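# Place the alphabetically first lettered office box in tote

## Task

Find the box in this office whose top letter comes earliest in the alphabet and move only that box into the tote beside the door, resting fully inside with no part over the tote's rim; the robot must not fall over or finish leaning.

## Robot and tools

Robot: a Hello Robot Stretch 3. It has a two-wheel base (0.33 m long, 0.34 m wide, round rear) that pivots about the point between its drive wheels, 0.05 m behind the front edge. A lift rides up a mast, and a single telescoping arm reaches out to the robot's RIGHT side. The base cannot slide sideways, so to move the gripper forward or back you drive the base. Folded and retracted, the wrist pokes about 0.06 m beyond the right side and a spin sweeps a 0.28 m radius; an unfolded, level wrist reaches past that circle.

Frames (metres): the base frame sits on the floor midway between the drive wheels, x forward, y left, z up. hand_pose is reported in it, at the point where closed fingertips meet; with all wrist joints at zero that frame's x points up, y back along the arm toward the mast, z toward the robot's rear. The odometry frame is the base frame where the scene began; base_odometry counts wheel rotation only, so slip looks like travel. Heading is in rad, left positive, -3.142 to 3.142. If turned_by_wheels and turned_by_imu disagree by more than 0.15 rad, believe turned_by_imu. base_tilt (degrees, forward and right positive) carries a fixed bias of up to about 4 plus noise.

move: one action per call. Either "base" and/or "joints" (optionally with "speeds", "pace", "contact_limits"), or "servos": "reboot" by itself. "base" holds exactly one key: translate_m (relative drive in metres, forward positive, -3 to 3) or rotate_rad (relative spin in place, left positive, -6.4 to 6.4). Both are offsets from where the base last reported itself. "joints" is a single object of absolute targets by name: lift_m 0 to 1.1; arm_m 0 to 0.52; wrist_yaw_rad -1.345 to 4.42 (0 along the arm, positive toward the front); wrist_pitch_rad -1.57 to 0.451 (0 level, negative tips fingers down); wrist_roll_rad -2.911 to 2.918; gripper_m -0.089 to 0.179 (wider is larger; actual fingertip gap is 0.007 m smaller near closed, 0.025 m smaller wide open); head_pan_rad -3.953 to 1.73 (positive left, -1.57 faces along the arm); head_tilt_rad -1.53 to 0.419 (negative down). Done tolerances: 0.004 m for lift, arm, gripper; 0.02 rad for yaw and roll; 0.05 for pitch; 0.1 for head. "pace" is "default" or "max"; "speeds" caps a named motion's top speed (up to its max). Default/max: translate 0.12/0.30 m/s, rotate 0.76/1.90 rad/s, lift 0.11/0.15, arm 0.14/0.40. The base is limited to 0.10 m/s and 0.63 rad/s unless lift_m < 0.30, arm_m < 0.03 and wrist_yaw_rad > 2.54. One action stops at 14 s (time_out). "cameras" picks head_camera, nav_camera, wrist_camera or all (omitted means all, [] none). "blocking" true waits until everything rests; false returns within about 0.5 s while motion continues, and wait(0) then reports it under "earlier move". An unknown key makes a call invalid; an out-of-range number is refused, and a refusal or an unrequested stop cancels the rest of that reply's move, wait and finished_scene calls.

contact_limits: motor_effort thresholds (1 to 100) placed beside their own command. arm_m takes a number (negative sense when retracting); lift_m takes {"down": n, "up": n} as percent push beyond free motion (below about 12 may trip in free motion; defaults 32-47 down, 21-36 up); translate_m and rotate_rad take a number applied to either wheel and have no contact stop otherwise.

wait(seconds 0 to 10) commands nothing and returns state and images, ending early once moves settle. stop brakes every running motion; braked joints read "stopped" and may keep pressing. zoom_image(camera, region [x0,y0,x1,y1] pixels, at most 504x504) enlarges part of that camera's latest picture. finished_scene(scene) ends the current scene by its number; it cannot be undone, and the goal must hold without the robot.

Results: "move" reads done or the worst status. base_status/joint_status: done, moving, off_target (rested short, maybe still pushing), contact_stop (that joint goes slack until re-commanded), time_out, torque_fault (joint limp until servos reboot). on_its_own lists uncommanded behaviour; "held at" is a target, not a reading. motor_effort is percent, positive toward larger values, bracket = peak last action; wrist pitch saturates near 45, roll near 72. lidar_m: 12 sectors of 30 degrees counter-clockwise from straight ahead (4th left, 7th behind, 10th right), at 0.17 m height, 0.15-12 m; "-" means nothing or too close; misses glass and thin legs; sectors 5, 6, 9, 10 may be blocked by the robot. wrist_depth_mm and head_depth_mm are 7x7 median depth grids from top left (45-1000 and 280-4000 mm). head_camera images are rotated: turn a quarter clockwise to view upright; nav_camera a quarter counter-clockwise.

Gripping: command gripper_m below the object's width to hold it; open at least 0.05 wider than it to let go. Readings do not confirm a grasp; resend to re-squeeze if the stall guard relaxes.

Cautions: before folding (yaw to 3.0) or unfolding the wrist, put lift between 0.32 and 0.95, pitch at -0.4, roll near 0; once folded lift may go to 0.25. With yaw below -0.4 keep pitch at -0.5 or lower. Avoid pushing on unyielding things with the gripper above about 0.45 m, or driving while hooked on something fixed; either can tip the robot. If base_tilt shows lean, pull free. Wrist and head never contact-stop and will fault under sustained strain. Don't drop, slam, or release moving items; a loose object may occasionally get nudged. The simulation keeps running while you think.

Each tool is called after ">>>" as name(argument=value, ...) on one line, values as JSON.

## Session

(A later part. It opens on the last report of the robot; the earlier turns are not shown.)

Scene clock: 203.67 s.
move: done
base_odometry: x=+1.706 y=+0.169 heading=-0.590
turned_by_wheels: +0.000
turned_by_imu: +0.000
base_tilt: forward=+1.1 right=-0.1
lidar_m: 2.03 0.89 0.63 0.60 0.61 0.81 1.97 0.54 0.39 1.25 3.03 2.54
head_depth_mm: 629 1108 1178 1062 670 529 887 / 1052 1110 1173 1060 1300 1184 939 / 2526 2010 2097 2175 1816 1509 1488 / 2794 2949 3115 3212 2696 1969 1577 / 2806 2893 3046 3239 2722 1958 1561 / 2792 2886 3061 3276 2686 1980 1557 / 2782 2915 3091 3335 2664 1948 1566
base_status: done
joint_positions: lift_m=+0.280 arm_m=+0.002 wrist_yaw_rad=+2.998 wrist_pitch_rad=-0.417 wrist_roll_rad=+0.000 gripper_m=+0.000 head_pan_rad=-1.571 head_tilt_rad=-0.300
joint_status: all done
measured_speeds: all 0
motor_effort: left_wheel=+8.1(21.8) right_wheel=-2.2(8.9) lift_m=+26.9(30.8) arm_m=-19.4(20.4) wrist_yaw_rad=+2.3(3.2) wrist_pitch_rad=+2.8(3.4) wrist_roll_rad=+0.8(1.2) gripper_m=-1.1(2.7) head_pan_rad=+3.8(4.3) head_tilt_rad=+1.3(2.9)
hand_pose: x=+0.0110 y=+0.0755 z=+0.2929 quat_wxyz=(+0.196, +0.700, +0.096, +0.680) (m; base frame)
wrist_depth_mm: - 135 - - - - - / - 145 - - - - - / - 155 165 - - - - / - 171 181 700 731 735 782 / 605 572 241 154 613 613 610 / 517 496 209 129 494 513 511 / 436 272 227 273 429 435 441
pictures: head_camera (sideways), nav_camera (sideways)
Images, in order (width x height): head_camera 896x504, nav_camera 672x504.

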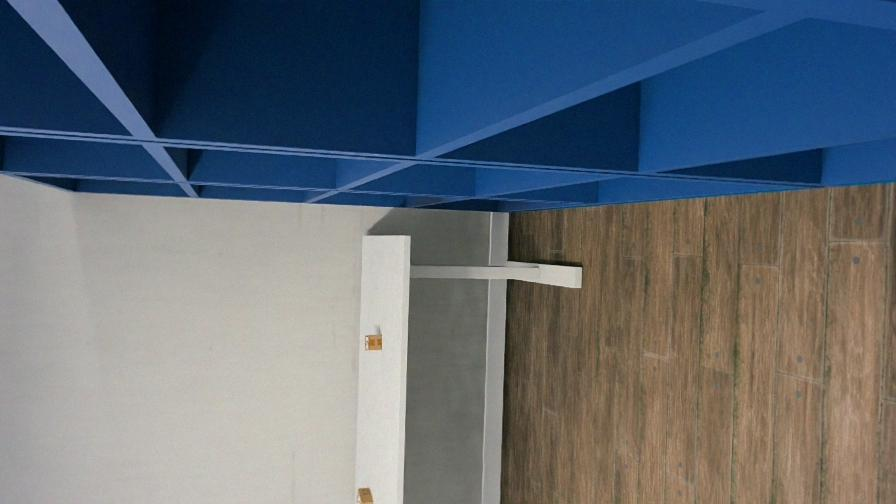

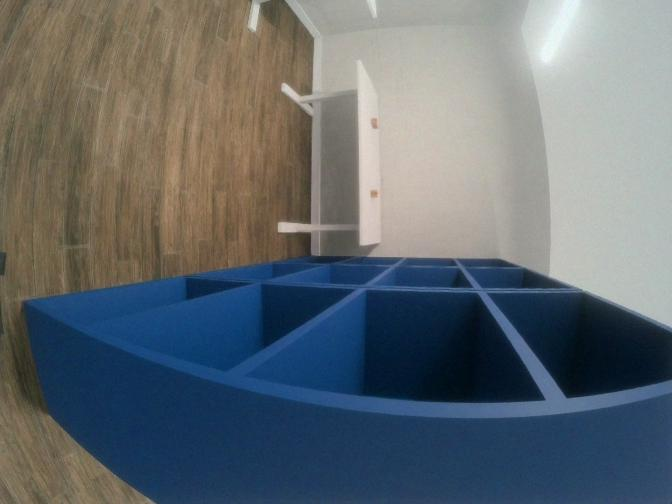

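>>> move(joints={"head_pan_rad": -0.7, "head_tilt_rad": -0.3}, pace="max", cameras=["head_camera", "nav_camera"])

Scene clock: 210.83 s.
move: done
base_odometry: x=+1.706 y=+0.169 heading=-0.590
turned_by_wheels: +0.000
turned_by_imu: +0.001
base_tilt: forward=+1.1 right=-0.2
lidar_m: 2.04 0.88 0.63 0.60 0.61 0.81 1.97 0.54 0.39 1.25 3.02 2.54
head_depth_mm: 3402 3476 3610 3699 2757 2010 1586 / 3137 3290 3533 3772 2737 2024 1578 / 2822 3055 3182 3421 2700 1984 1570 / 2621 2831 2835 3192 2689 1959 1570 / 2525 2600 2694 2904 2699 1982 1571 / 2354 2446 2498 2725 2670 1975 1567 / 2183 2321 2347 2534 2604 1962 1545
base_status: not commanded
joint_positions: lift_m=+0.280 arm_m=+0.002 wrist_yaw_rad=+2.998 wrist_pitch_rad=-0.417 wrist_roll_rad=+0.000 gripper_m=+0.000 head_pan_rad=-0.677 head_tilt_rad=-0.300
joint_status: all done
measured_speeds: all 0
motor_effort: left_wheel=+8.0(8.2) right_wheel=-3.1(3.3) lift_m=+20.7(21.0) arm_m=-18.5(19.2) wrist_yaw_rad=+2.8(3.0) wrist_pitch_rad=+2.6(3.1) wrist_roll_rad=+0.8(1.1) gripper_m=-1.3(2.1) head_pan_rad=+0.1(4.7) head_tilt_rad=+0.9(2.9)
hand_pose: x=+0.0110 y=+0.0755 z=+0.2929 quat_wxyz=(+0.196, +0.700, +0.096, +0.680) (m; base frame)
wrist_depth_mm: - 135 - - - - - / - 145 - - - - - / - 156 166 - - - - / - 171 180 696 734 744 751 / 614 562 239 155 610 612 625 / 516 497 208 129 499 511 509 / 440 273 228 272 429 441 441
pictures: head_camera (sideways), nav_camera (sideways)
Images, in order (width x height): head_camera 896x504, nav_camera 672x504.

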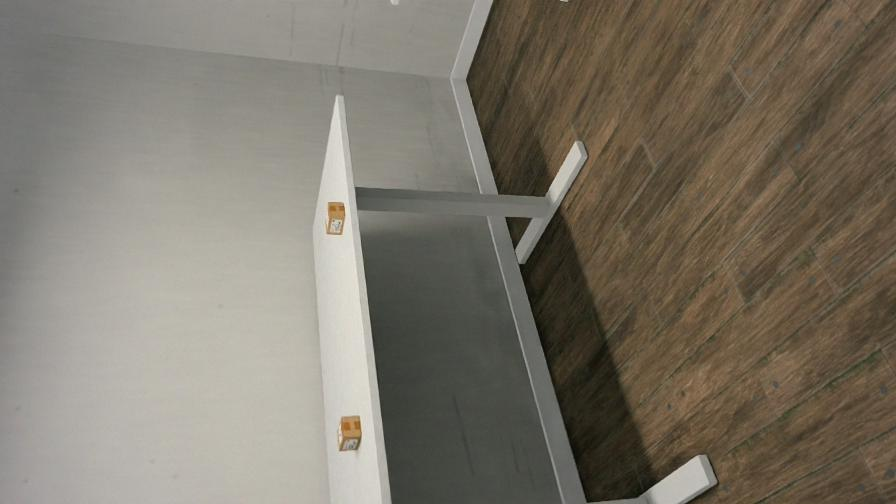

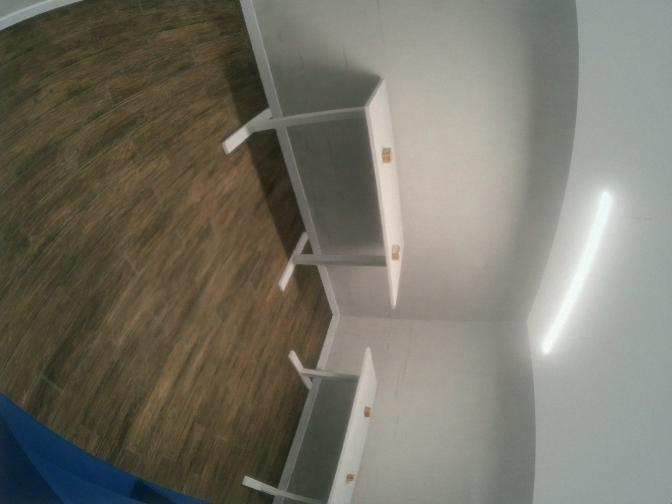

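>>> move(joints={"head_pan_rad": 0.6, "head_tilt_rad": -0.3}, pace="max", cameras=["nav_camera"])

>>> move(base={"translate_m": 0.5}, joints={"head_pan_rad": -1.4, "head_tilt_rad": -0.3}, pace="max", cameras=["head_camera", "nav_camera"])

Scene clock: 214.67 s.
move: done
base_odometry: x=+1.706 y=+0.169 heading=-0.590
turned_by_wheels: +0.000
turned_by_imu: +0.001
base_tilt: forward=+0.7 right=-0.1
lidar_m: 2.04 0.88 0.63 0.60 0.61 0.82 1.97 0.54 0.39 1.25 3.02 2.54
head_depth_mm: 1325 1450 1595 1789 2044 2001 1579 / 1103 1194 1295 1387 1575 1760 1587 / 952 1018 1087 1182 1275 1393 1474 / 839 887 939 1001 1059 1163 1261 / 749 788 828 876 910 997 1064 / 663 692 725 765 807 857 928 / 623 648 680 705 737 775 817
base_status: not commanded
joint_positions: lift_m=+0.280 arm_m=+0.002 wrist_yaw_rad=+2.998 wrist_pitch_rad=-0.417 wrist_roll_rad=+0.000 gripper_m=+0.000 head_pan_rad=+0.626 head_tilt_rad=-0.300
joint_status: all done
measured_speeds: all 0
motor_effort: left_wheel=+7.8(8.2) right_wheel=-2.6(3.3) lift_m=+20.9(21.0) arm_m=-18.5(18.7) wrist_yaw_rad=+3.2(3.2) wrist_pitch_rad=+2.8(3.1) wrist_roll_rad=+0.9(1.0) gripper_m=-2.2(2.4) head_pan_rad=+1.1(4.9) head_tilt_rad=+1.8(4.3)
hand_pose: x=+0.0110 y=+0.0755 z=+0.2929 quat_wxyz=(+0.196, +0.700, +0.096, +0.680) (m; base frame)
wrist_depth_mm: - 135 - - - - - / - 145 - - - - - / - 156 165 - - - - / - 171 181 710 732 732 768 / 612 569 239 155 610 614 613 / 511 500 209 128 493 508 514 / 435 274 227 272 433 447 439
pictures: nav_camera (sideways)
Images, in order (width x height): nav_camera 672x504.

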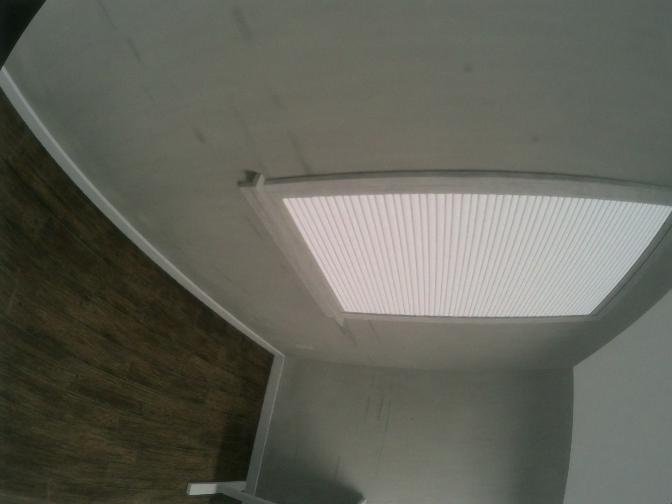

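Scene clock: 217.63 s.
move: done
base_odometry: x=+2.121 y=-0.109 heading=-0.590
turned_by_wheels: +0.000
turned_by_imu: +0.000
base_tilt: forward=+1.0 right=+0.0
lidar_m: 1.93 0.92 0.65 0.62 0.63 0.84 2.04 0.73 1.38 2.25 2.29 1.56
head_depth_mm: 2695 2833 2945 3141 2758 2001 1579 / 2723 2873 2963 3161 2751 1978 1586 / 2741 2930 3040 3292 2748 1982 1595 / 2815 3000 3075 3301 2755 1981 1564 / 2872 3020 3100 3368 2678 1975 1555 / 2894 3054 3221 3395 2707 1986 1571 / 2987 3129 3286 3501 2676 1957 1565
base_status: done
joint_positions: lift_m=+0.280 arm_m=+0.002 wrist_yaw_rad=+2.998 wrist_pitch_rad=-0.417 wrist_roll_rad=+0.000 gripper_m=+0.000 head_pan_rad=-1.407 head_tilt_rad=-0.300
joint_status: all done
measured_speeds: all 0
motor_effort: left_wheel=+6.8(20.7) right_wheel=+0.5(7.9) lift_m=+26.1(26.1) arm_m=-17.8(18.6) wrist_yaw_rad=+2.8(3.2) wrist_pitch_rad=+3.1(3.4) wrist_roll_rad=+0.8(1.1) gripper_m=-1.6(2.8) head_pan_rad=+4.3(5.7) head_tilt_rad=+2.7(5.7)
hand_pose: x=+0.0110 y=+0.0755 z=+0.2929 quat_wxyz=(+0.196, +0.700, +0.096, +0.680) (m; base frame)
wrist_depth_mm: - 135 - - - - - / - 145 - - - - - / - 156 166 - - - - / - 172 207 728 735 774 768 / 615 557 239 156 615 602 611 / 512 495 209 129 501 517 512 / 445 271 227 272 428 446 441
pictures: head_camera (sideways), nav_camera (sideways)
Images, in order (width x height): head_camera 896x504, nav_camera 672x504.

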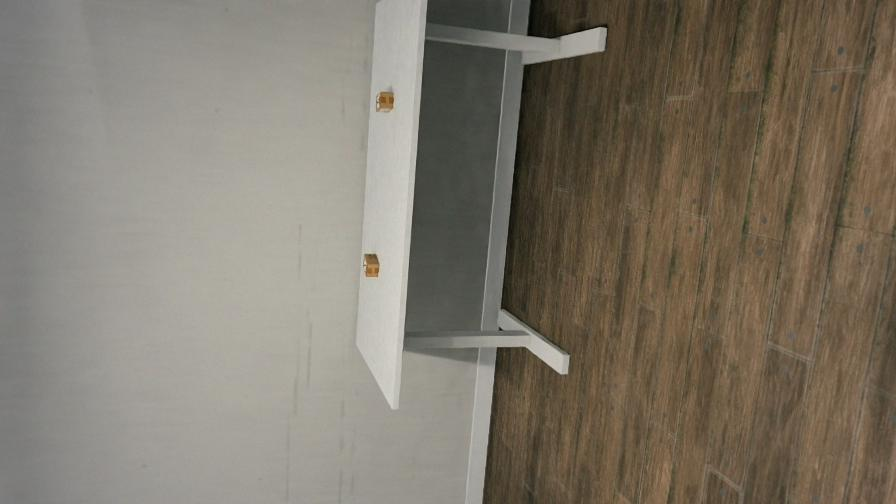

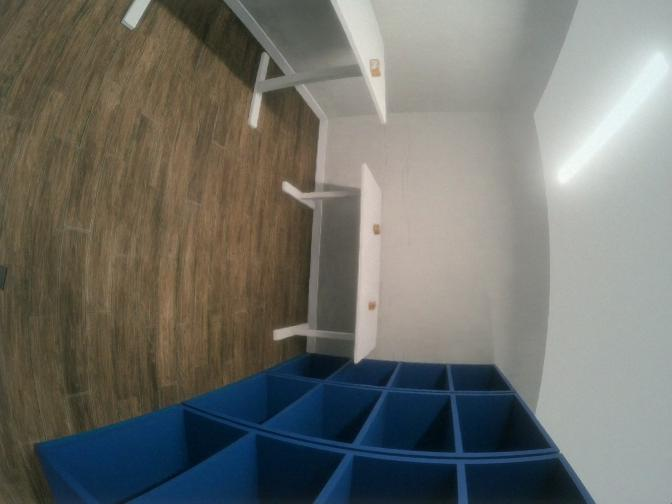

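>>> zoom_image(camera="head_camera", region=[360, 80, 410, 120])

>>> zoom_image(camera="head_camera", region=[350, 245, 400, 285])

>>> move(joints={"head_pan_rad": -0.3, "head_tilt_rad": -0.3}, pace="max", cameras=["head_camera"])

Scaled by 10.080 from the camera's 896x504 image, which has a finer 1280x720 frame.

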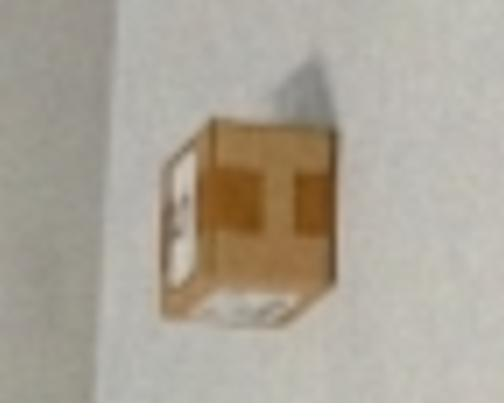

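Scaled by 10.080 from the camera's 896x504 image, which has a finer 1280x720 frame.

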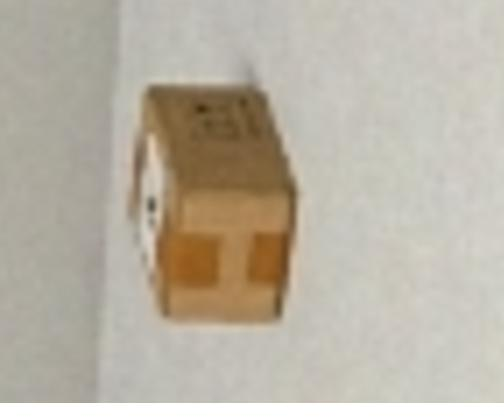

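Scene clock: 224.00 s.
move: done
base_odometry: x=+2.121 y=-0.109 heading=-0.590
turned_by_wheels: +0.000
turned_by_imu: +0.001
base_tilt: forward=+0.9 right=-0.2
lidar_m: 1.92 0.92 0.65 0.62 0.63 0.84 2.03 0.73 1.38 2.25 2.29 1.56
head_depth_mm: 1867 1962 2060 2230 2348 2009 1596 / 1803 1916 2012 1574 2325 2003 1581 / 1781 1876 1974 1570 2205 1870 1554 / 1732 1808 1926 2022 2174 1985 1553 / 1679 1771 1889 2005 2113 1992 1563 / 1661 1738 1822 1934 2058 1978 1559 / 1619 1687 1782 1870 1988 1970 1565
base_status: not commanded
joint_positions: lift_m=+0.280 arm_m=+0.002 wrist_yaw_rad=+2.998 wrist_pitch_rad=-0.417 wrist_roll_rad=+0.000 gripper_m=+0.000 head_pan_rad=-0.272 head_tilt_rad=-0.300
joint_status: all done
measured_speeds: all 0
motor_effort: left_wheel=+6.7(7.1) right_wheel=+0.2(0.8) lift_m=+30.1(30.9) arm_m=-17.1(17.6) wrist_yaw_rad=+2.8(2.9) wrist_pitch_rad=+2.9(3.3) wrist_roll_rad=+0.5(1.0) gripper_m=-1.9(2.4) head_pan_rad=+0.4(6.2) head_tilt_rad=+3.8(5.4)
hand_pose: x=+0.0110 y=+0.0755 z=+0.2929 quat_wxyz=(+0.196, +0.700, +0.096, +0.680) (m; base frame)
wrist_depth_mm: - 135 - - - - - / - 145 - - - - - / - 156 165 - - - - / - 171 207 745 731 793 789 / 624 556 241 154 611 618 616 / 511 495 208 128 502 515 521 / 441 272 227 272 429 440 439
pictures: head_camera (sideways)
Images, in order (width x height): head_camera 896x504.

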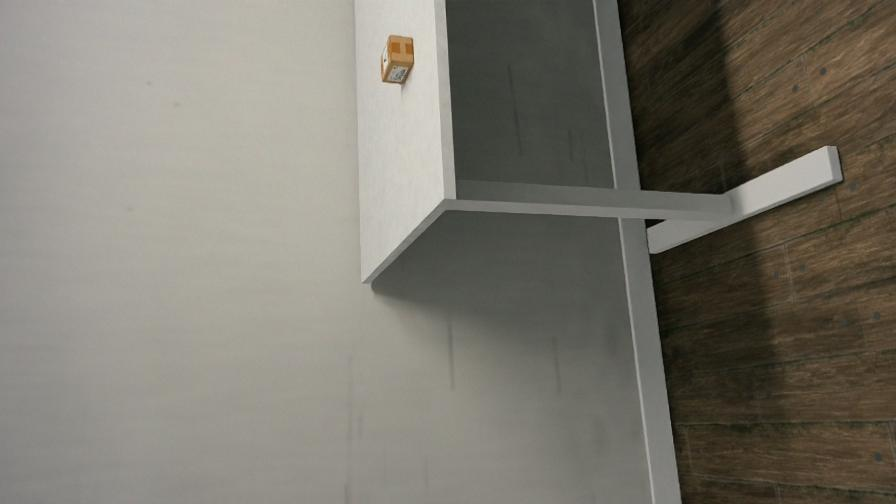

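>>> move(base={"rotate_rad": -1.156}, pace="max", cameras=[])

>>> move(base={"translate_m": 1.1}, joints={"head_pan_rad": 1.0, "head_tilt_rad": -0.3}, pace="max", cameras=["head_camera", "nav_camera"])

Scene clock: 261.33 s.
move: done
base_odometry: x=+2.121 y=-0.109 heading=-1.745
turned_by_wheels: -1.156
turned_by_imu: -1.150
base_tilt: forward=+1.0 right=-0.1
lidar_m: 2.82 2.10 1.56 1.03 0.67 0.62 0.62 0.78 1.60 0.73 1.37 2.26
head_depth_mm: 2649 2802 2971 3109 2730 2026 1604 / 2713 2839 2955 3185 2695 2001 1591 / 2784 2875 3063 3216 2694 2005 1566 / 2800 2952 3073 3306 2704 1984 1578 / 2836 2966 3121 3283 2713 1972 1563 / 2919 3028 3219 3393 2696 1970 1557 / 2878 3084 3297 3428 2693 1962 1564
base_status: done
joint_positions: lift_m=+0.280 arm_m=+0.002 wrist_yaw_rad=+2.998 wrist_pitch_rad=-0.417 wrist_roll_rad=+0.000 gripper_m=+0.000 head_pan_rad=-0.300 head_tilt_rad=-0.300
joint_status: not commanded
measured_speeds: all 0
motor_effort: left_wheel=+10.2(16.8) right_wheel=-6.7(15.9) lift_m=+29.4(30.5) arm_m=-19.6(20.5) wrist_yaw_rad=+2.5(3.1) wrist_pitch_rad=+3.3(3.3) wrist_roll_rad=+0.8(1.1) gripper_m=-2.3(3.0) head_pan_rad=-2.6(4.2) head_tilt_rad=+2.5(5.2)
hand_pose: x=+0.0110 y=+0.0755 z=+0.2929 quat_wxyz=(+0.196, +0.700, +0.096, +0.680) (m; base frame)
wrist_depth_mm: - 135 - - - - - / - 145 - - - - - / - 155 952 - - - - / - 172 728 766 771 752 779 / 597 573 240 154 615 616 626 / 521 492 209 128 496 519 512 / 444 272 227 273 431 443 441
pictures: none
No camera images: "cameras" was empty.

Scene clock: 266.37 s.
move: done
base_odometry: x=+1.930 y=-1.192 heading=-1.745
turned_by_wheels: +0.000
turned_by_imu: -0.001
base_tilt: forward=+0.9 right=-0.2
lidar_m: 1.73 1.29 1.51 1.15 1.77 1.63 1.65 1.23 1.51 1.07 1.56 2.13
head_depth_mm: 1358 1438 1537 1201 894 1850 1585 / 1357 1428 1511 1191 890 1797 1583 / 1344 1392 1479 1176 888 1780 1574 / 1328 1395 1458 1172 883 1756 1566 / 1300 1366 1460 1163 825 1747 1572 / 1293 1364 1429 1147 817 1732 1577 / 1286 1344 1415 1138 820 1712 1561
base_status: done
joint_positions: lift_m=+0.280 arm_m=+0.002 wrist_yaw_rad=+2.998 wrist_pitch_rad=-0.417 wrist_roll_rad=+0.000 gripper_m=+0.000 head_pan_rad=+1.001 head_tilt_rad=-0.300
joint_status: all done
measured_speeds: all 0
motor_effort: left_wheel=+8.2(20.7) right_wheel=-1.1(10.5) lift_m=+25.3(29.2) arm_m=-17.4(20.5) wrist_yaw_rad=+2.7(3.1) wrist_pitch_rad=+2.9(3.3) wrist_roll_rad=+0.6(1.1) gripper_m=-1.7(2.7) head_pan_rad=-3.8(4.6) head_tilt_rad=+3.4(7.1)
hand_pose: x=+0.0110 y=+0.0755 z=+0.2929 quat_wxyz=(+0.196, +0.700, +0.096, +0.680) (m; base frame)
wrist_depth_mm: - 135 - - - - - / - 145 - - - - - / - 156 955 - - - - / 776 174 717 779 762 777 781 / 603 571 239 155 619 622 617 / 518 507 208 128 495 514 511 / 439 274 225 272 429 446 438
pictures: head_camera (sideways), nav_camera (sideways)
Images, in order (width x height): head_camera 896x504, nav_camera 672x504.

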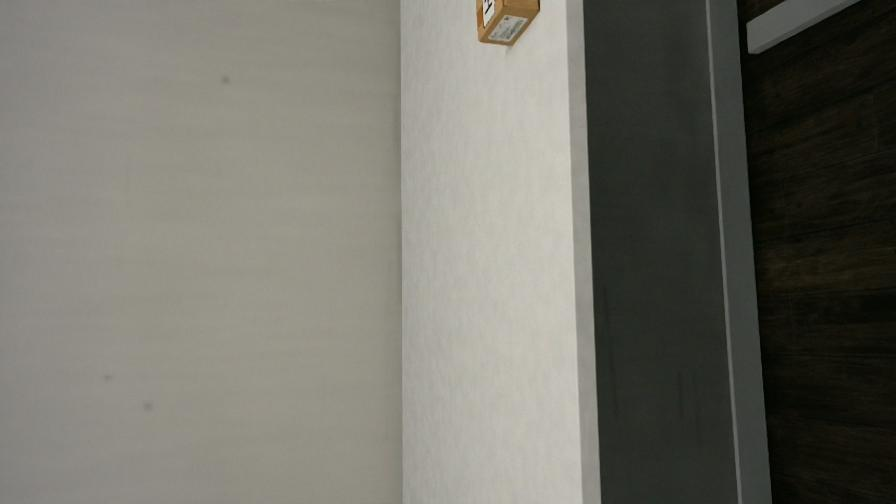

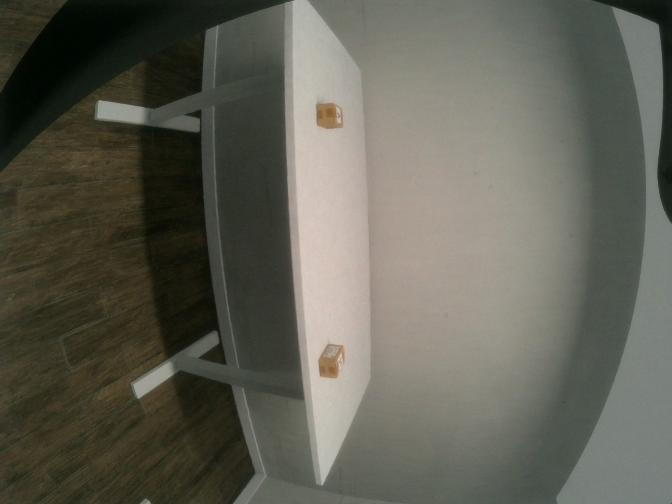

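>>> zoom_image(camera="nav_camera", region=[300, 90, 360, 140])

>>> zoom_image(camera="nav_camera", region=[300, 335, 360, 385])

>>> zoom_image(camera="head_camera", region=[465, 0, 545, 60])

Scaled by 8.400 from the camera's 672x504 image, which has a finer 792x594 frame.

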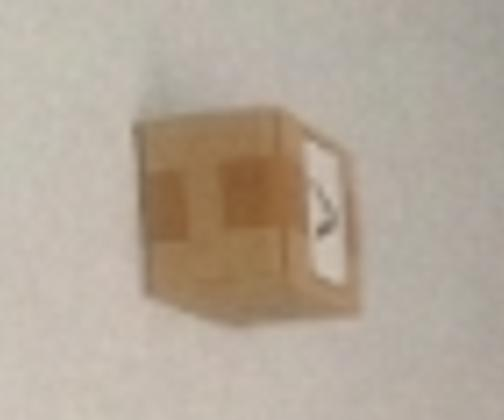

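Scaled by 8.400 from the camera's 672x504 image, which has a finer 792x594 frame.

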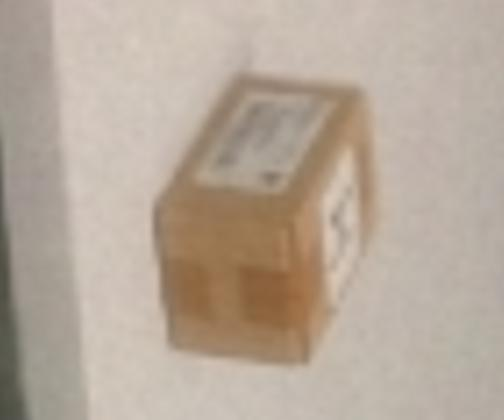

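Scaled by 6.300 from the camera's 896x504 image, which has a finer 1280x720 frame.

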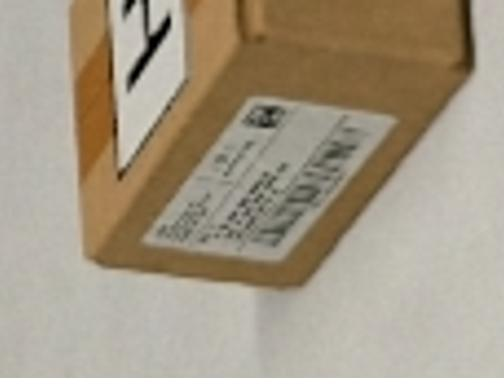

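>>> move(joints={"head_pan_rad": 0.66, "head_tilt_rad": -0.35}, pace="max", cameras=["head_camera"])

>>> zoom_image(camera="head_camera", region=[400, 200, 520, 320])

>>> move(joints={"head_pan_rad": 1.43, "head_tilt_rad": -0.35}, pace="max", cameras=["head_camera"])

>>> zoom_image(camera="head_camera", region=[400, 200, 520, 320])

Scene clock: 277.60 s.
move: done
base_odometry: x=+1.930 y=-1.192 heading=-1.745
turned_by_wheels: +0.000
turned_by_imu: +0.001
base_tilt: forward=+0.9 right=+0.0
lidar_m: 1.73 1.29 1.52 1.15 1.77 1.63 1.65 1.23 1.51 1.07 1.56 2.13
head_depth_mm: 1708 1828 1978 1212 2306 1898 1525 / 1602 1729 1845 1113 2197 1877 1510 / 1541 1638 1728 1030 1511 1595 1506 / 1461 1552 1614 913 1898 1852 1507 / 1397 1481 1565 1012 1820 1867 1503 / 1337 1414 1478 1007 1717 1801 1498 / 1291 1353 1425 1003 1589 1706 1502
base_status: not commanded
joint_positions: lift_m=+0.280 arm_m=+0.002 wrist_yaw_rad=+2.998 wrist_pitch_rad=-0.417 wrist_roll_rad=+0.000 gripper_m=+0.000 head_pan_rad=+0.651 head_tilt_rad=-0.346
joint_status: all done
measured_speeds: all 0
motor_effort: left_wheel=+8.3(8.4) right_wheel=-1.2(1.5) lift_m=+23.1(23.8) arm_m=-14.7(15.6) wrist_yaw_rad=+2.7(3.0) wrist_pitch_rad=+3.3(3.3) wrist_roll_rad=+0.7(0.9) gripper_m=-1.9(2.1) head_pan_rad=-2.1(4.5) head_tilt_rad=-1.7(4.0)
hand_pose: x=+0.0110 y=+0.0755 z=+0.2929 quat_wxyz=(+0.196, +0.700, +0.096, +0.680) (m; base frame)
wrist_depth_mm: - 135 - - - - - / - 145 - - - - - / - 155 931 - - - - / 771 173 727 766 774 762 769 / 613 570 239 155 614 611 619 / 510 493 209 128 496 516 521 / 438 272 226 273 429 441 440
pictures: head_camera (sideways)
Images, in order (width x height): head_camera 896x504.

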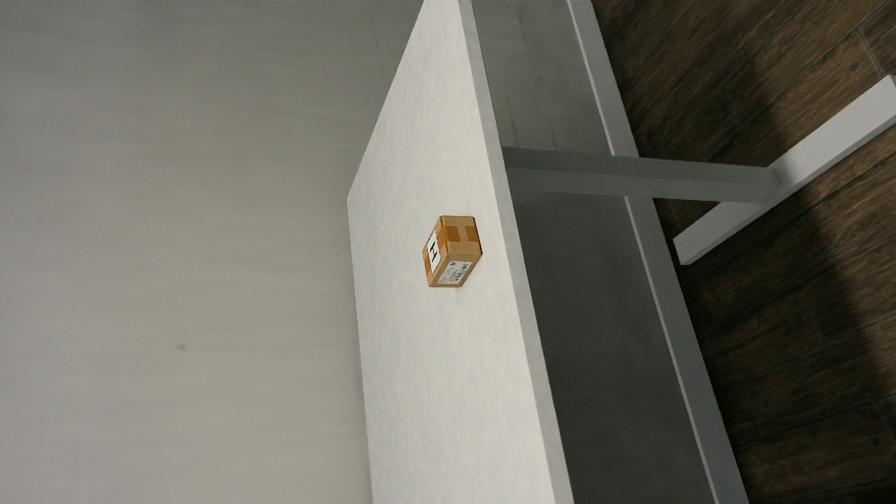

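Scaled by 4.200 from the camera's 896x504 image, which has a finer 1280x720 frame.

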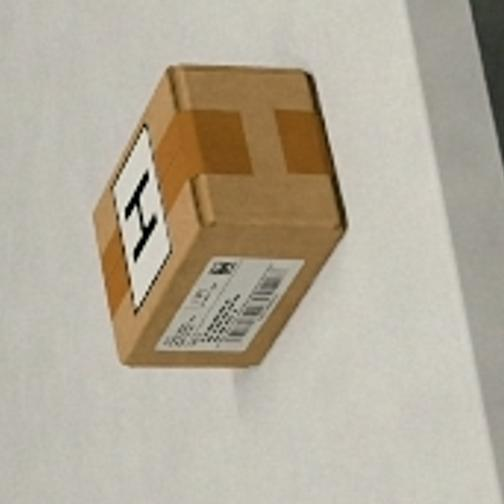

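Scene clock: 278.47 s.
move: done
base_odometry: x=+1.930 y=-1.192 heading=-1.745
turned_by_wheels: +0.000
turned_by_imu: +0.000
base_tilt: forward=+0.7 right=+0.0
lidar_m: 1.73 1.29 1.51 1.15 1.78 1.63 1.65 1.23 1.51 1.07 1.56 2.13
head_depth_mm: 1262 1321 1389 1031 803 1693 1509 / 1291 1363 1445 1026 1644 1728 1512 / 1325 1416 1479 1020 1702 1787 1510 / 1371 1442 1523 930 1773 1822 1498 / 1413 1505 1577 1007 1312 1422 1461 / 1453 1546 1634 1011 1917 1857 1499 / 1504 1610 1707 1063 2022 1873 1480
base_status: not commanded
joint_positions: lift_m=+0.280 arm_m=+0.002 wrist_yaw_rad=+2.998 wrist_pitch_rad=-0.417 wrist_roll_rad=+0.000 gripper_m=+0.000 head_pan_rad=+1.438 head_tilt_rad=-0.348
joint_status: all done
measured_speeds: all 0
motor_effort: left_wheel=+8.1(8.5) right_wheel=-1.1(1.6) lift_m=+22.5(23.3) arm_m=-14.2(15.3) wrist_yaw_rad=+2.8(3.1) wrist_pitch_rad=+2.8(3.2) wrist_roll_rad=+0.8(1.0) gripper_m=-1.3(1.9) head_pan_rad=+2.3(3.8) head_tilt_rad=-1.9(4.8)
hand_pose: x=+0.0110 y=+0.0755 z=+0.2929 quat_wxyz=(+0.196, +0.700, +0.096, +0.680) (m; base frame)
wrist_depth_mm: - 135 - - - - - / - 145 - - - - - / - 155 951 - - - - / 782 174 712 756 777 773 765 / 613 571 239 155 609 616 619 / 515 494 209 129 500 510 513 / 445 273 227 272 430 438 440
pictures: head_camera (sideways)
Images, in order (width x height): head_camera 896x504.

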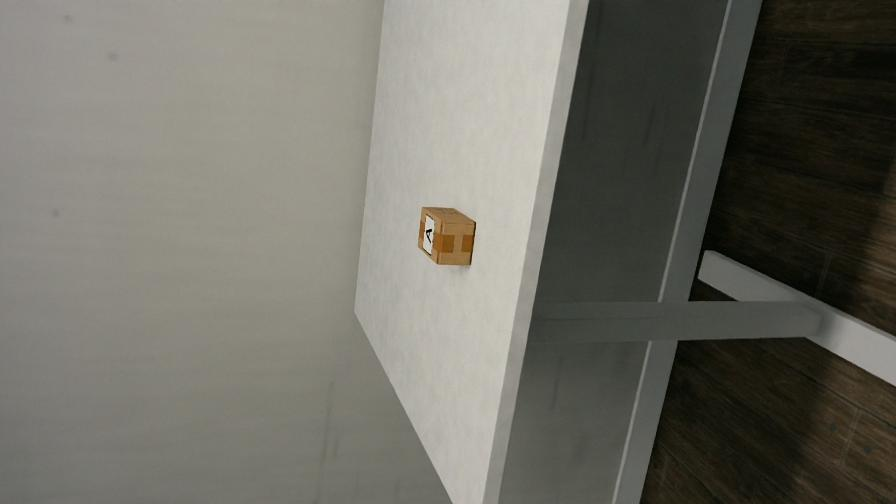

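Scaled by 4.200 from the camera's 896x504 image, which has a finer 1280x720 frame.

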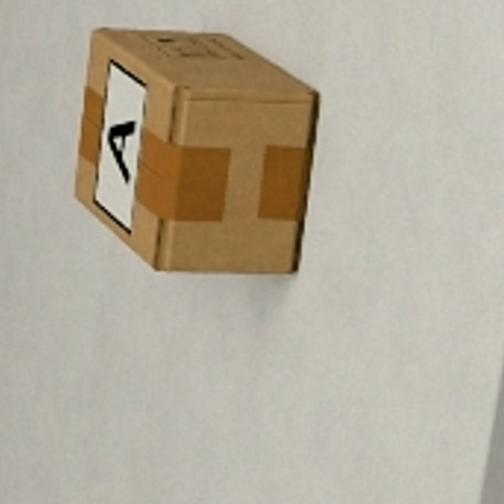

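>>> move(base={"rotate_rad": 2.165}, joints={"head_pan_rad": -1.57, "head_tilt_rad": -0.45}, pace="max", cameras=[])

>>> move(base={"translate_m": 0.363}, joints={"lift_m": 0.9, "gripper_m": 0.179}, pace="max", cameras=[])

>>> move(joints={"lift_m": 0.945, "wrist_yaw_rad": 0.0}, pace="max", cameras=[])

>>> move(base={"rotate_rad": 0.561}, joints={"lift_m": 1.08}, pace="max")

Scene clock: 338.80 s.
move: done
base_odometry: x=+1.930 y=-1.192 heading=+0.419
turned_by_wheels: +2.165
turned_by_imu: +2.157
base_tilt: forward=+1.0 right=-0.2
lidar_m: 1.73 1.63 1.65 1.22 1.24 1.08 1.56 2.13 1.73 1.29 1.52 1.15
head_depth_mm: 1849 2037 2197 2536 2158 1680 1389 / 1733 1867 1955 2293 2141 1664 1391 / 1622 1760 1259 2131 2052 1685 1376 / 1540 1644 1250 1426 1916 1661 1383 / 1445 1567 1243 934 1955 1664 1381 / 1372 1469 1235 875 1882 1677 1381 / 1310 1388 1234 822 1739 1674 1373
base_status: done
joint_positions: lift_m=+0.280 arm_m=+0.002 wrist_yaw_rad=+2.998 wrist_pitch_rad=-0.417 wrist_roll_rad=+0.000 gripper_m=+0.000 head_pan_rad=-1.586 head_tilt_rad=-0.452
joint_status: all done
measured_speeds: translate_m=+0.000 rotate_rad=+0.000 lift_m=+0.000 arm_m=+0.000 wrist_yaw_rad=+0.000 wrist_pitch_rad=+0.000 wrist_roll_rad=+0.000 head_pan_rad=+0.024 head_tilt_rad=+0.000
motor_effort: left_wheel=-8.4(16.1) right_wheel=+10.3(17.6) lift_m=+25.4(25.5) arm_m=-19.9(20.8) wrist_yaw_rad=+2.5(3.0) wrist_pitch_rad=+2.8(3.2) wrist_roll_rad=+0.8(1.1) gripper_m=-0.8(2.4) head_pan_rad=+2.4(5.4) head_tilt_rad=+0.2(4.4)
hand_pose: x=+0.0110 y=+0.0755 z=+0.2929 quat_wxyz=(+0.196, +0.700, +0.096, +0.680) (m; base frame)
wrist_depth_mm: - 135 - - - - - / - 145 - - - - - / - 156 987 - - - - / 762 173 735 761 771 759 760 / 606 564 240 155 621 618 621 / 513 496 209 128 496 514 512 / 440 273 228 274 429 440 446
pictures: none
No camera images: "cameras" was empty.

Scene clock: 343.73 s.
move: done
base_odometry: x=+2.262 y=-1.044 heading=+0.419
turned_by_wheels: +0.000
turned_by_imu: +0.001
base_tilt: forward=+1.1 right=-0.1
lidar_m: 1.43 1.33 1.36 1.74 1.71 1.36 1.91 1.99 1.34 1.36 0.89 0.87
head_depth_mm: 1572 1716 1278 893 1575 1629 1463 / 1462 1602 1278 842 2059 1668 1389 / 1378 1489 1271 790 1960 1674 1379 / 1309 1403 1266 792 1854 1673 1424 / 1239 1328 1251 786 1709 1661 1419 / 1171 1248 1236 783 647 1647 1379 / 1122 1188 1229 781 617 1605 1387
base_status: done
joint_positions: lift_m=+0.900 arm_m=+0.002 wrist_yaw_rad=+2.998 wrist_pitch_rad=-0.417 wrist_roll_rad=+0.000 gripper_m=+0.179 head_pan_rad=-1.570 head_tilt_rad=-0.451
joint_status: all done
measured_speeds: all 0
motor_effort: left_wheel=-0.3(11.7) right_wheel=+6.5(16.4) lift_m=+29.6(33.4) arm_m=-16.5(20.0) wrist_yaw_rad=+2.1(3.1) wrist_pitch_rad=+3.1(3.4) wrist_roll_rad=+0.8(1.2) gripper_m=+0.3(89.7) head_pan_rad=+2.8(4.4) head_tilt_rad=+3.3(4.1)
hand_pose: x=+0.0109 y=+0.0755 z=+0.9128 quat_wxyz=(+0.196, +0.700, +0.097, +0.680) (m; base frame)
wrist_depth_mm: - 135 - - - - - / - 145 - - - - - / - 155 - - - - - / - 173 - - - - - / - 188 - - - - - / 125 125 232 - - 137 123 / - - 256 - - - 109
pictures: none
No camera images: "cameras" was empty.

Scene clock: 345.57 s.
move: done
base_odometry: x=+2.262 y=-1.044 heading=+0.419
turned_by_wheels: +0.000
turned_by_imu: +0.000
base_tilt: forward=+0.9 right=+0.0
lidar_m: 1.42 1.33 1.36 1.74 1.71 1.36 1.92 1.98 1.34 1.36 0.89 0.87
head_depth_mm: 1560 1714 1278 888 1564 1649 - / 1461 1598 1283 843 2079 1683 - / 1376 1496 1265 792 1964 - - / 1300 1406 1261 790 1859 1692 1384 / 1239 1329 1256 785 1713 1574 1353 / 1181 1255 1245 781 647 1665 1375 / 1122 1196 1237 781 617 1591 1366
base_status: not commanded
joint_positions: lift_m=+0.945 arm_m=+0.002 wrist_yaw_rad=+0.003 wrist_pitch_rad=-0.417 wrist_roll_rad=+0.000 gripper_m=+0.179 head_pan_rad=-1.570 head_tilt_rad=-0.450
joint_status: all done
measured_speeds: all 0
motor_effort: left_wheel=-0.2(0.6) right_wheel=+6.1(6.5) lift_m=+30.3(32.7) arm_m=-15.1(16.6) wrist_yaw_rad=-2.6(7.6) wrist_pitch_rad=+2.9(3.2) wrist_roll_rad=+0.8(1.0) gripper_m=+0.2(1.1) head_pan_rad=+3.3(3.8) head_tilt_rad=+3.2(4.4)
hand_pose: x=-0.0207 y=-0.3713 z=+0.9579 quat_wxyz=(+0.692, +0.148, -0.691, -0.145) (m; base frame)
wrist_depth_mm: - - - - - - - / - - - - - - - / 324 326 356 - - - - / 273 - - - - - - / - - - - - - - / 125 - - - - 137 123 / - - - - - - 109
pictures: none
No camera images: "cameras" was empty.

Scene clock: 347.40 s.
move: done
base_odometry: x=+2.262 y=-1.044 heading=+0.980
turned_by_wheels: +0.560
turned_by_imu: +0.558
base_tilt: forward=+1.0 right=-0.2
lidar_m: 1.33 1.36 1.79 1.30 1.75 1.91 1.99 1.34 1.38 0.87 0.87 1.41
head_depth_mm: 1103 1180 - - - - - / 1108 1180 - - - - - / 1108 1176 - - - - - / 1100 1195 1251 751 650 1646 1383 / 1106 1200 1253 786 581 1618 1315 / 1110 1197 1248 786 597 1573 1345 / 1110 1192 1277 782 618 1660 1377
base_status: done
joint_positions: lift_m=+1.080 arm_m=+0.002 wrist_yaw_rad=+0.002 wrist_pitch_rad=-0.417 wrist_roll_rad=+0.000 gripper_m=+0.179 head_pan_rad=-1.570 head_tilt_rad=-0.450
joint_status: all done
measured_speeds: all 0
motor_effort: left_wheel=-11.1(14.8) right_wheel=+9.9(14.9) lift_m=+28.7(31.7) arm_m=-16.0(16.0) wrist_yaw_rad=-1.3(2.3) wrist_pitch_rad=+2.8(3.3) wrist_roll_rad=+0.8(1.1) gripper_m=+0.0(1.3) head_pan_rad=+2.0(4.7) head_tilt_rad=+2.1(4.3)
hand_pose: x=-0.0210 y=-0.3713 z=+1.0929 quat_wxyz=(+0.692, +0.147, -0.691, -0.146) (m; base frame)
wrist_depth_mm: - - - - - - - / - - - - - - - / - - - - - - - / - - - 459 - - - / 396 380 395 396 399 393 383 / 126 355 - - - 136 122 / - - - - - - 109
pictures: head_camera (sideways), nav_camera (sideways), wrist_camera
Images, in order (width x height): head_camera 896x504, nav_camera 672x504, wrist_camera 644x364.

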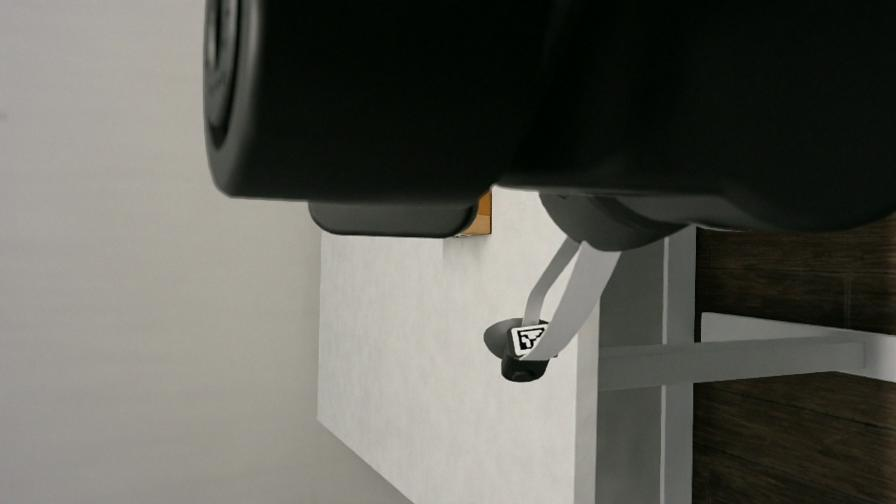

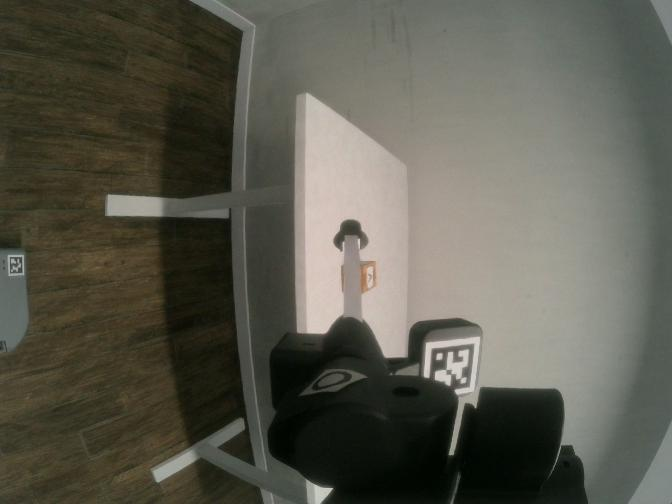

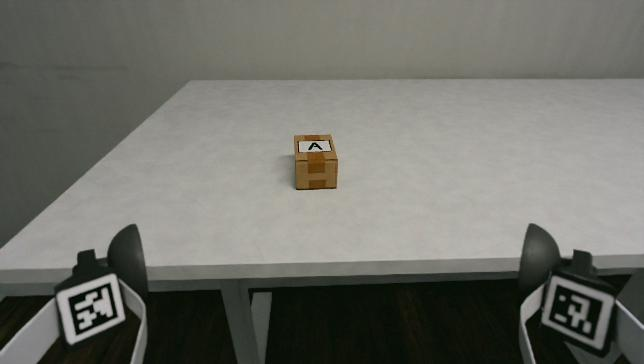

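>>> move(base={"translate_m": 0.014}, joints={"lift_m": 1.025, "arm_m": 0.2}, cameras=["wrist_camera", "head_camera"])

Scene clock: 372.43 s.
move: done
base_odometry: x=+2.270 y=-1.033 heading=+0.980
turned_by_wheels: +0.000
turned_by_imu: +0.001
base_tilt: forward=+1.0 right=-0.2
lidar_m: 1.32 1.35 1.77 1.30 1.76 1.93 2.00 1.35 1.38 0.87 0.87 1.39
head_depth_mm: 1105 1180 313 - 628 1649 1398 / 1098 1182 286 300 603 1643 1393 / 1109 1189 296 302 577 1638 1401 / 1107 1192 1251 734 623 1650 1380 / 1108 1188 1247 748 621 1537 1313 / 1105 1202 1247 784 620 1620 1373 / 1109 1192 1282 778 617 1663 1372
base_status: done
joint_positions: lift_m=+1.025 arm_m=+0.200 wrist_yaw_rad=+0.002 wrist_pitch_rad=-0.417 wrist_roll_rad=+0.000 gripper_m=+0.179 head_pan_rad=-1.570 head_tilt_rad=-0.450
joint_status: all done
measured_speeds: all 0
motor_effort: left_wheel=+3.9(7.7) right_wheel=+8.4(12.8) lift_m=+22.1(23.4) arm_m=+20.8(23.3) wrist_yaw_rad=-1.3(1.9) wrist_pitch_rad=+2.8(3.5) wrist_roll_rad=+0.7(1.1) gripper_m=+0.7(1.1) head_pan_rad=+2.3(4.0) head_tilt_rad=+2.5(3.6)
hand_pose: x=-0.0210 y=-0.5695 z=+1.0379 quat_wxyz=(+0.692, +0.147, -0.691, -0.146) (m; base frame)
wrist_depth_mm: - - - - - - - / - - - - - - - / - - - - - - - / 367 388 370 299 373 395 376 / 324 326 313 268 316 327 317 / - 244 261 260 263 252 122 / 211 216 223 223 224 217 107
pictures: head_camera (sideways), wrist_camera
Images, in order (width x height): head_camera 896x504, wrist_camera 644x364.

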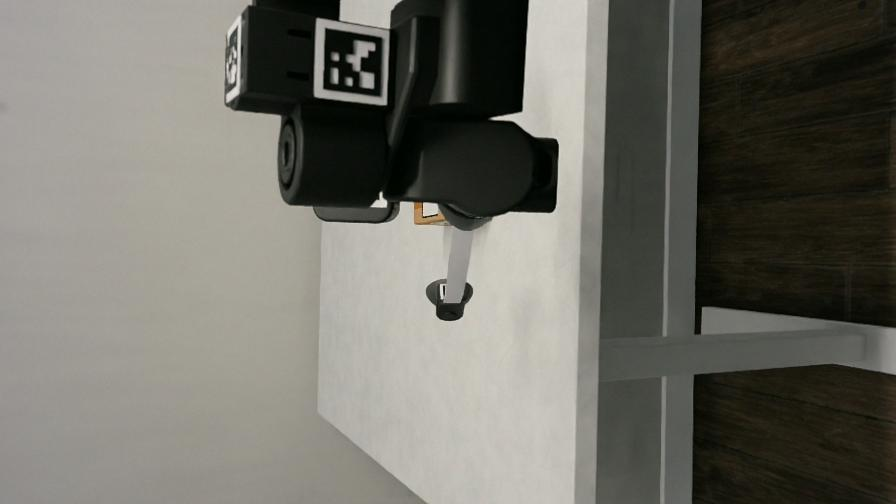

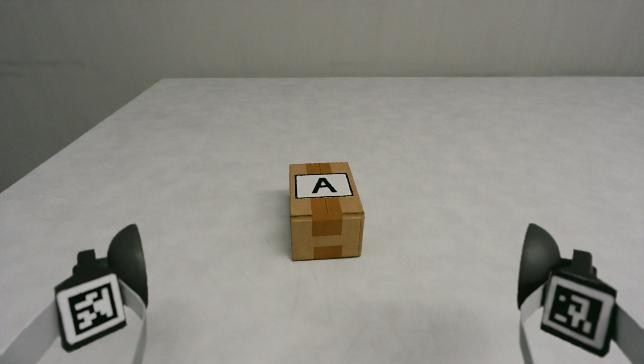

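>>> move(joints={"arm_m": 0.25}, contact_limits={"arm_m": 45}, cameras=["wrist_camera", "nav_camera"])

Scene clock: 407.73 s.
move: done
base_odometry: x=+2.270 y=-1.033 heading=+0.980
turned_by_wheels: +0.000
turned_by_imu: +0.001
base_tilt: forward=+1.0 right=-0.1
lidar_m: 1.32 1.35 1.77 1.30 1.75 1.93 2.00 1.35 1.38 0.86 0.87 1.40
head_depth_mm: 1104 1161 330 319 630 1638 1389 / 1106 1167 324 334 626 1643 1392 / 1105 1198 334 347 626 1660 1395 / 1106 1190 1242 733 623 1647 1385 / 1105 1192 1262 747 621 1535 1312 / 1107 1190 1244 782 621 1620 1383 / 1112 1198 1283 780 615 1651 1369
base_status: not commanded
joint_positions: lift_m=+1.025 arm_m=+0.250 wrist_yaw_rad=+0.002 wrist_pitch_rad=-0.417 wrist_roll_rad=+0.000 gripper_m=+0.179 head_pan_rad=-1.570 head_tilt_rad=-0.450
joint_status: all done
measured_speeds: all 0
motor_effort: left_wheel=+3.9(4.2) right_wheel=+8.3(8.9) lift_m=+26.2(26.6) arm_m=+20.3(22.8) wrist_yaw_rad=-1.4(1.9) wrist_pitch_rad=+2.7(3.3) wrist_roll_rad=+0.9(1.0) gripper_m=-0.2(1.2) head_pan_rad=+2.5(3.3) head_tilt_rad=+1.7(3.2)
contact_limits: arm_m 45 (drawing in: default 38, maximum 55; extending or still: default 47, maximum 70)
hand_pose: x=-0.0210 y=-0.6195 z=+1.0379 quat_wxyz=(+0.692, +0.147, -0.691, -0.146) (m; base frame)
wrist_depth_mm: - - - - - - - / - - - - - - - / - - - - - - - / 373 391 371 391 376 395 377 / 323 327 312 240 313 328 315 / - 243 262 229 261 253 122 / 210 217 223 225 224 218 107
pictures: nav_camera (sideways), wrist_camera
Images, in order (width x height): nav_camera 672x504, wrist_camera 644x364.

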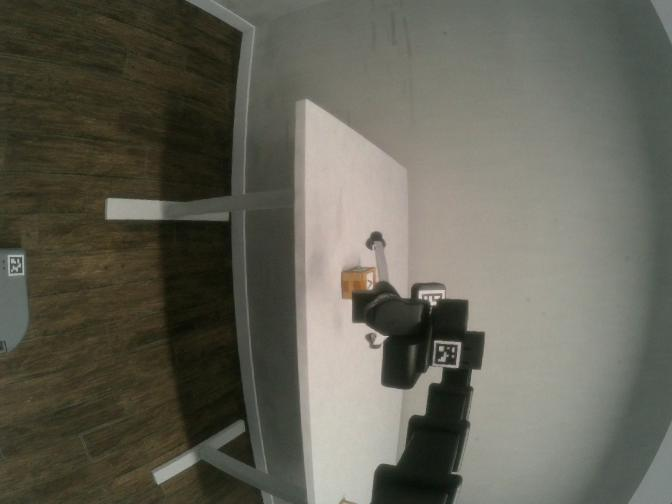

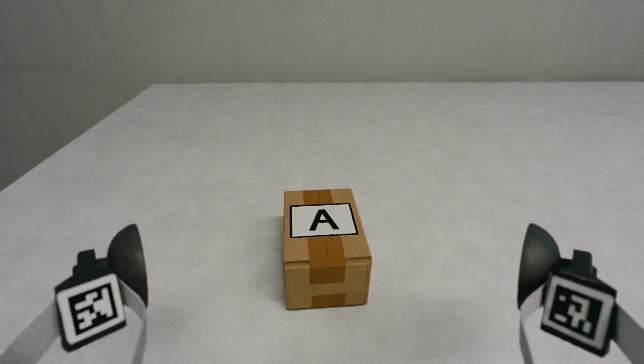

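>>> move(joints={"lift_m": 0.985}, speeds={"lift_m": 0.03}, contact_limits={"lift_m": {"down": 13}}, cameras=["wrist_camera", "nav_camera"])

Scene clock: 416.70 s.
move: done
base_odometry: x=+2.270 y=-1.033 heading=+0.980
turned_by_wheels: +0.000
turned_by_imu: +0.001
base_tilt: forward=+1.0 right=-0.2
lidar_m: 1.32 1.35 1.77 1.30 1.75 1.93 2.00 1.35 1.38 0.86 0.87 1.39
head_depth_mm: 1106 1198 362 335 604 1642 1398 / 1105 1192 339 339 603 1654 1392 / 1105 1195 1242 364 576 1657 1394 / 1107 1189 1245 751 623 1633 1381 / 1105 1200 1242 788 622 1528 1311 / 1116 1188 1241 782 620 1622 1377 / 1108 1196 1281 779 616 1643 1382
base_status: not commanded
joint_positions: lift_m=+0.985 arm_m=+0.250 wrist_yaw_rad=+0.002 wrist_pitch_rad=-0.417 wrist_roll_rad=+0.000 gripper_m=+0.179 head_pan_rad=-1.570 head_tilt_rad=-0.450
joint_status: all done
measured_speeds: all 0
motor_effort: left_wheel=+4.0(4.2) right_wheel=+8.2(8.9) lift_m=+21.0(28.0) arm_m=+2.4(8.7) wrist_yaw_rad=-1.3(1.7) wrist_pitch_rad=+3.5(3.5) wrist_roll_rad=+1.0(1.0) gripper_m=+0.0(1.3) head_pan_rad=+1.4(3.5) head_tilt_rad=+1.6(2.9)
contact_limits: arm_m 45 (drawing in: default 38, maximum 55; extending or still: default 47, maximum 70); lift_m down 13 (down: maximum 72; up: maximum 65)
hand_pose: x=-0.0210 y=-0.6195 z=+0.9979 quat_wxyz=(+0.692, +0.147, -0.691, -0.146) (m; base frame)
wrist_depth_mm: - - - - - - - / - - - - - - - / 396 393 394 400 396 398 406 / 316 316 315 225 319 321 323 / 252 253 253 205 255 265 254 / 125 127 210 212 213 205 123 / 170 176 180 181 181 182 107
pictures: nav_camera (sideways), wrist_camera
Images, in order (width x height): nav_camera 672x504, wrist_camera 644x364.

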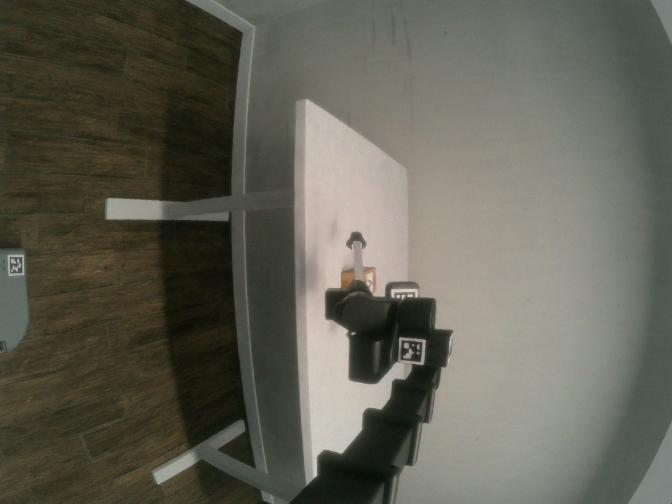

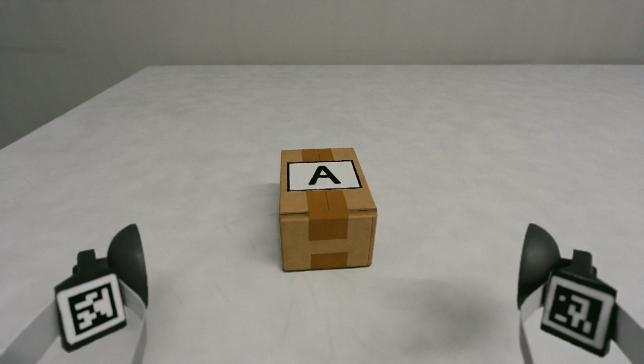

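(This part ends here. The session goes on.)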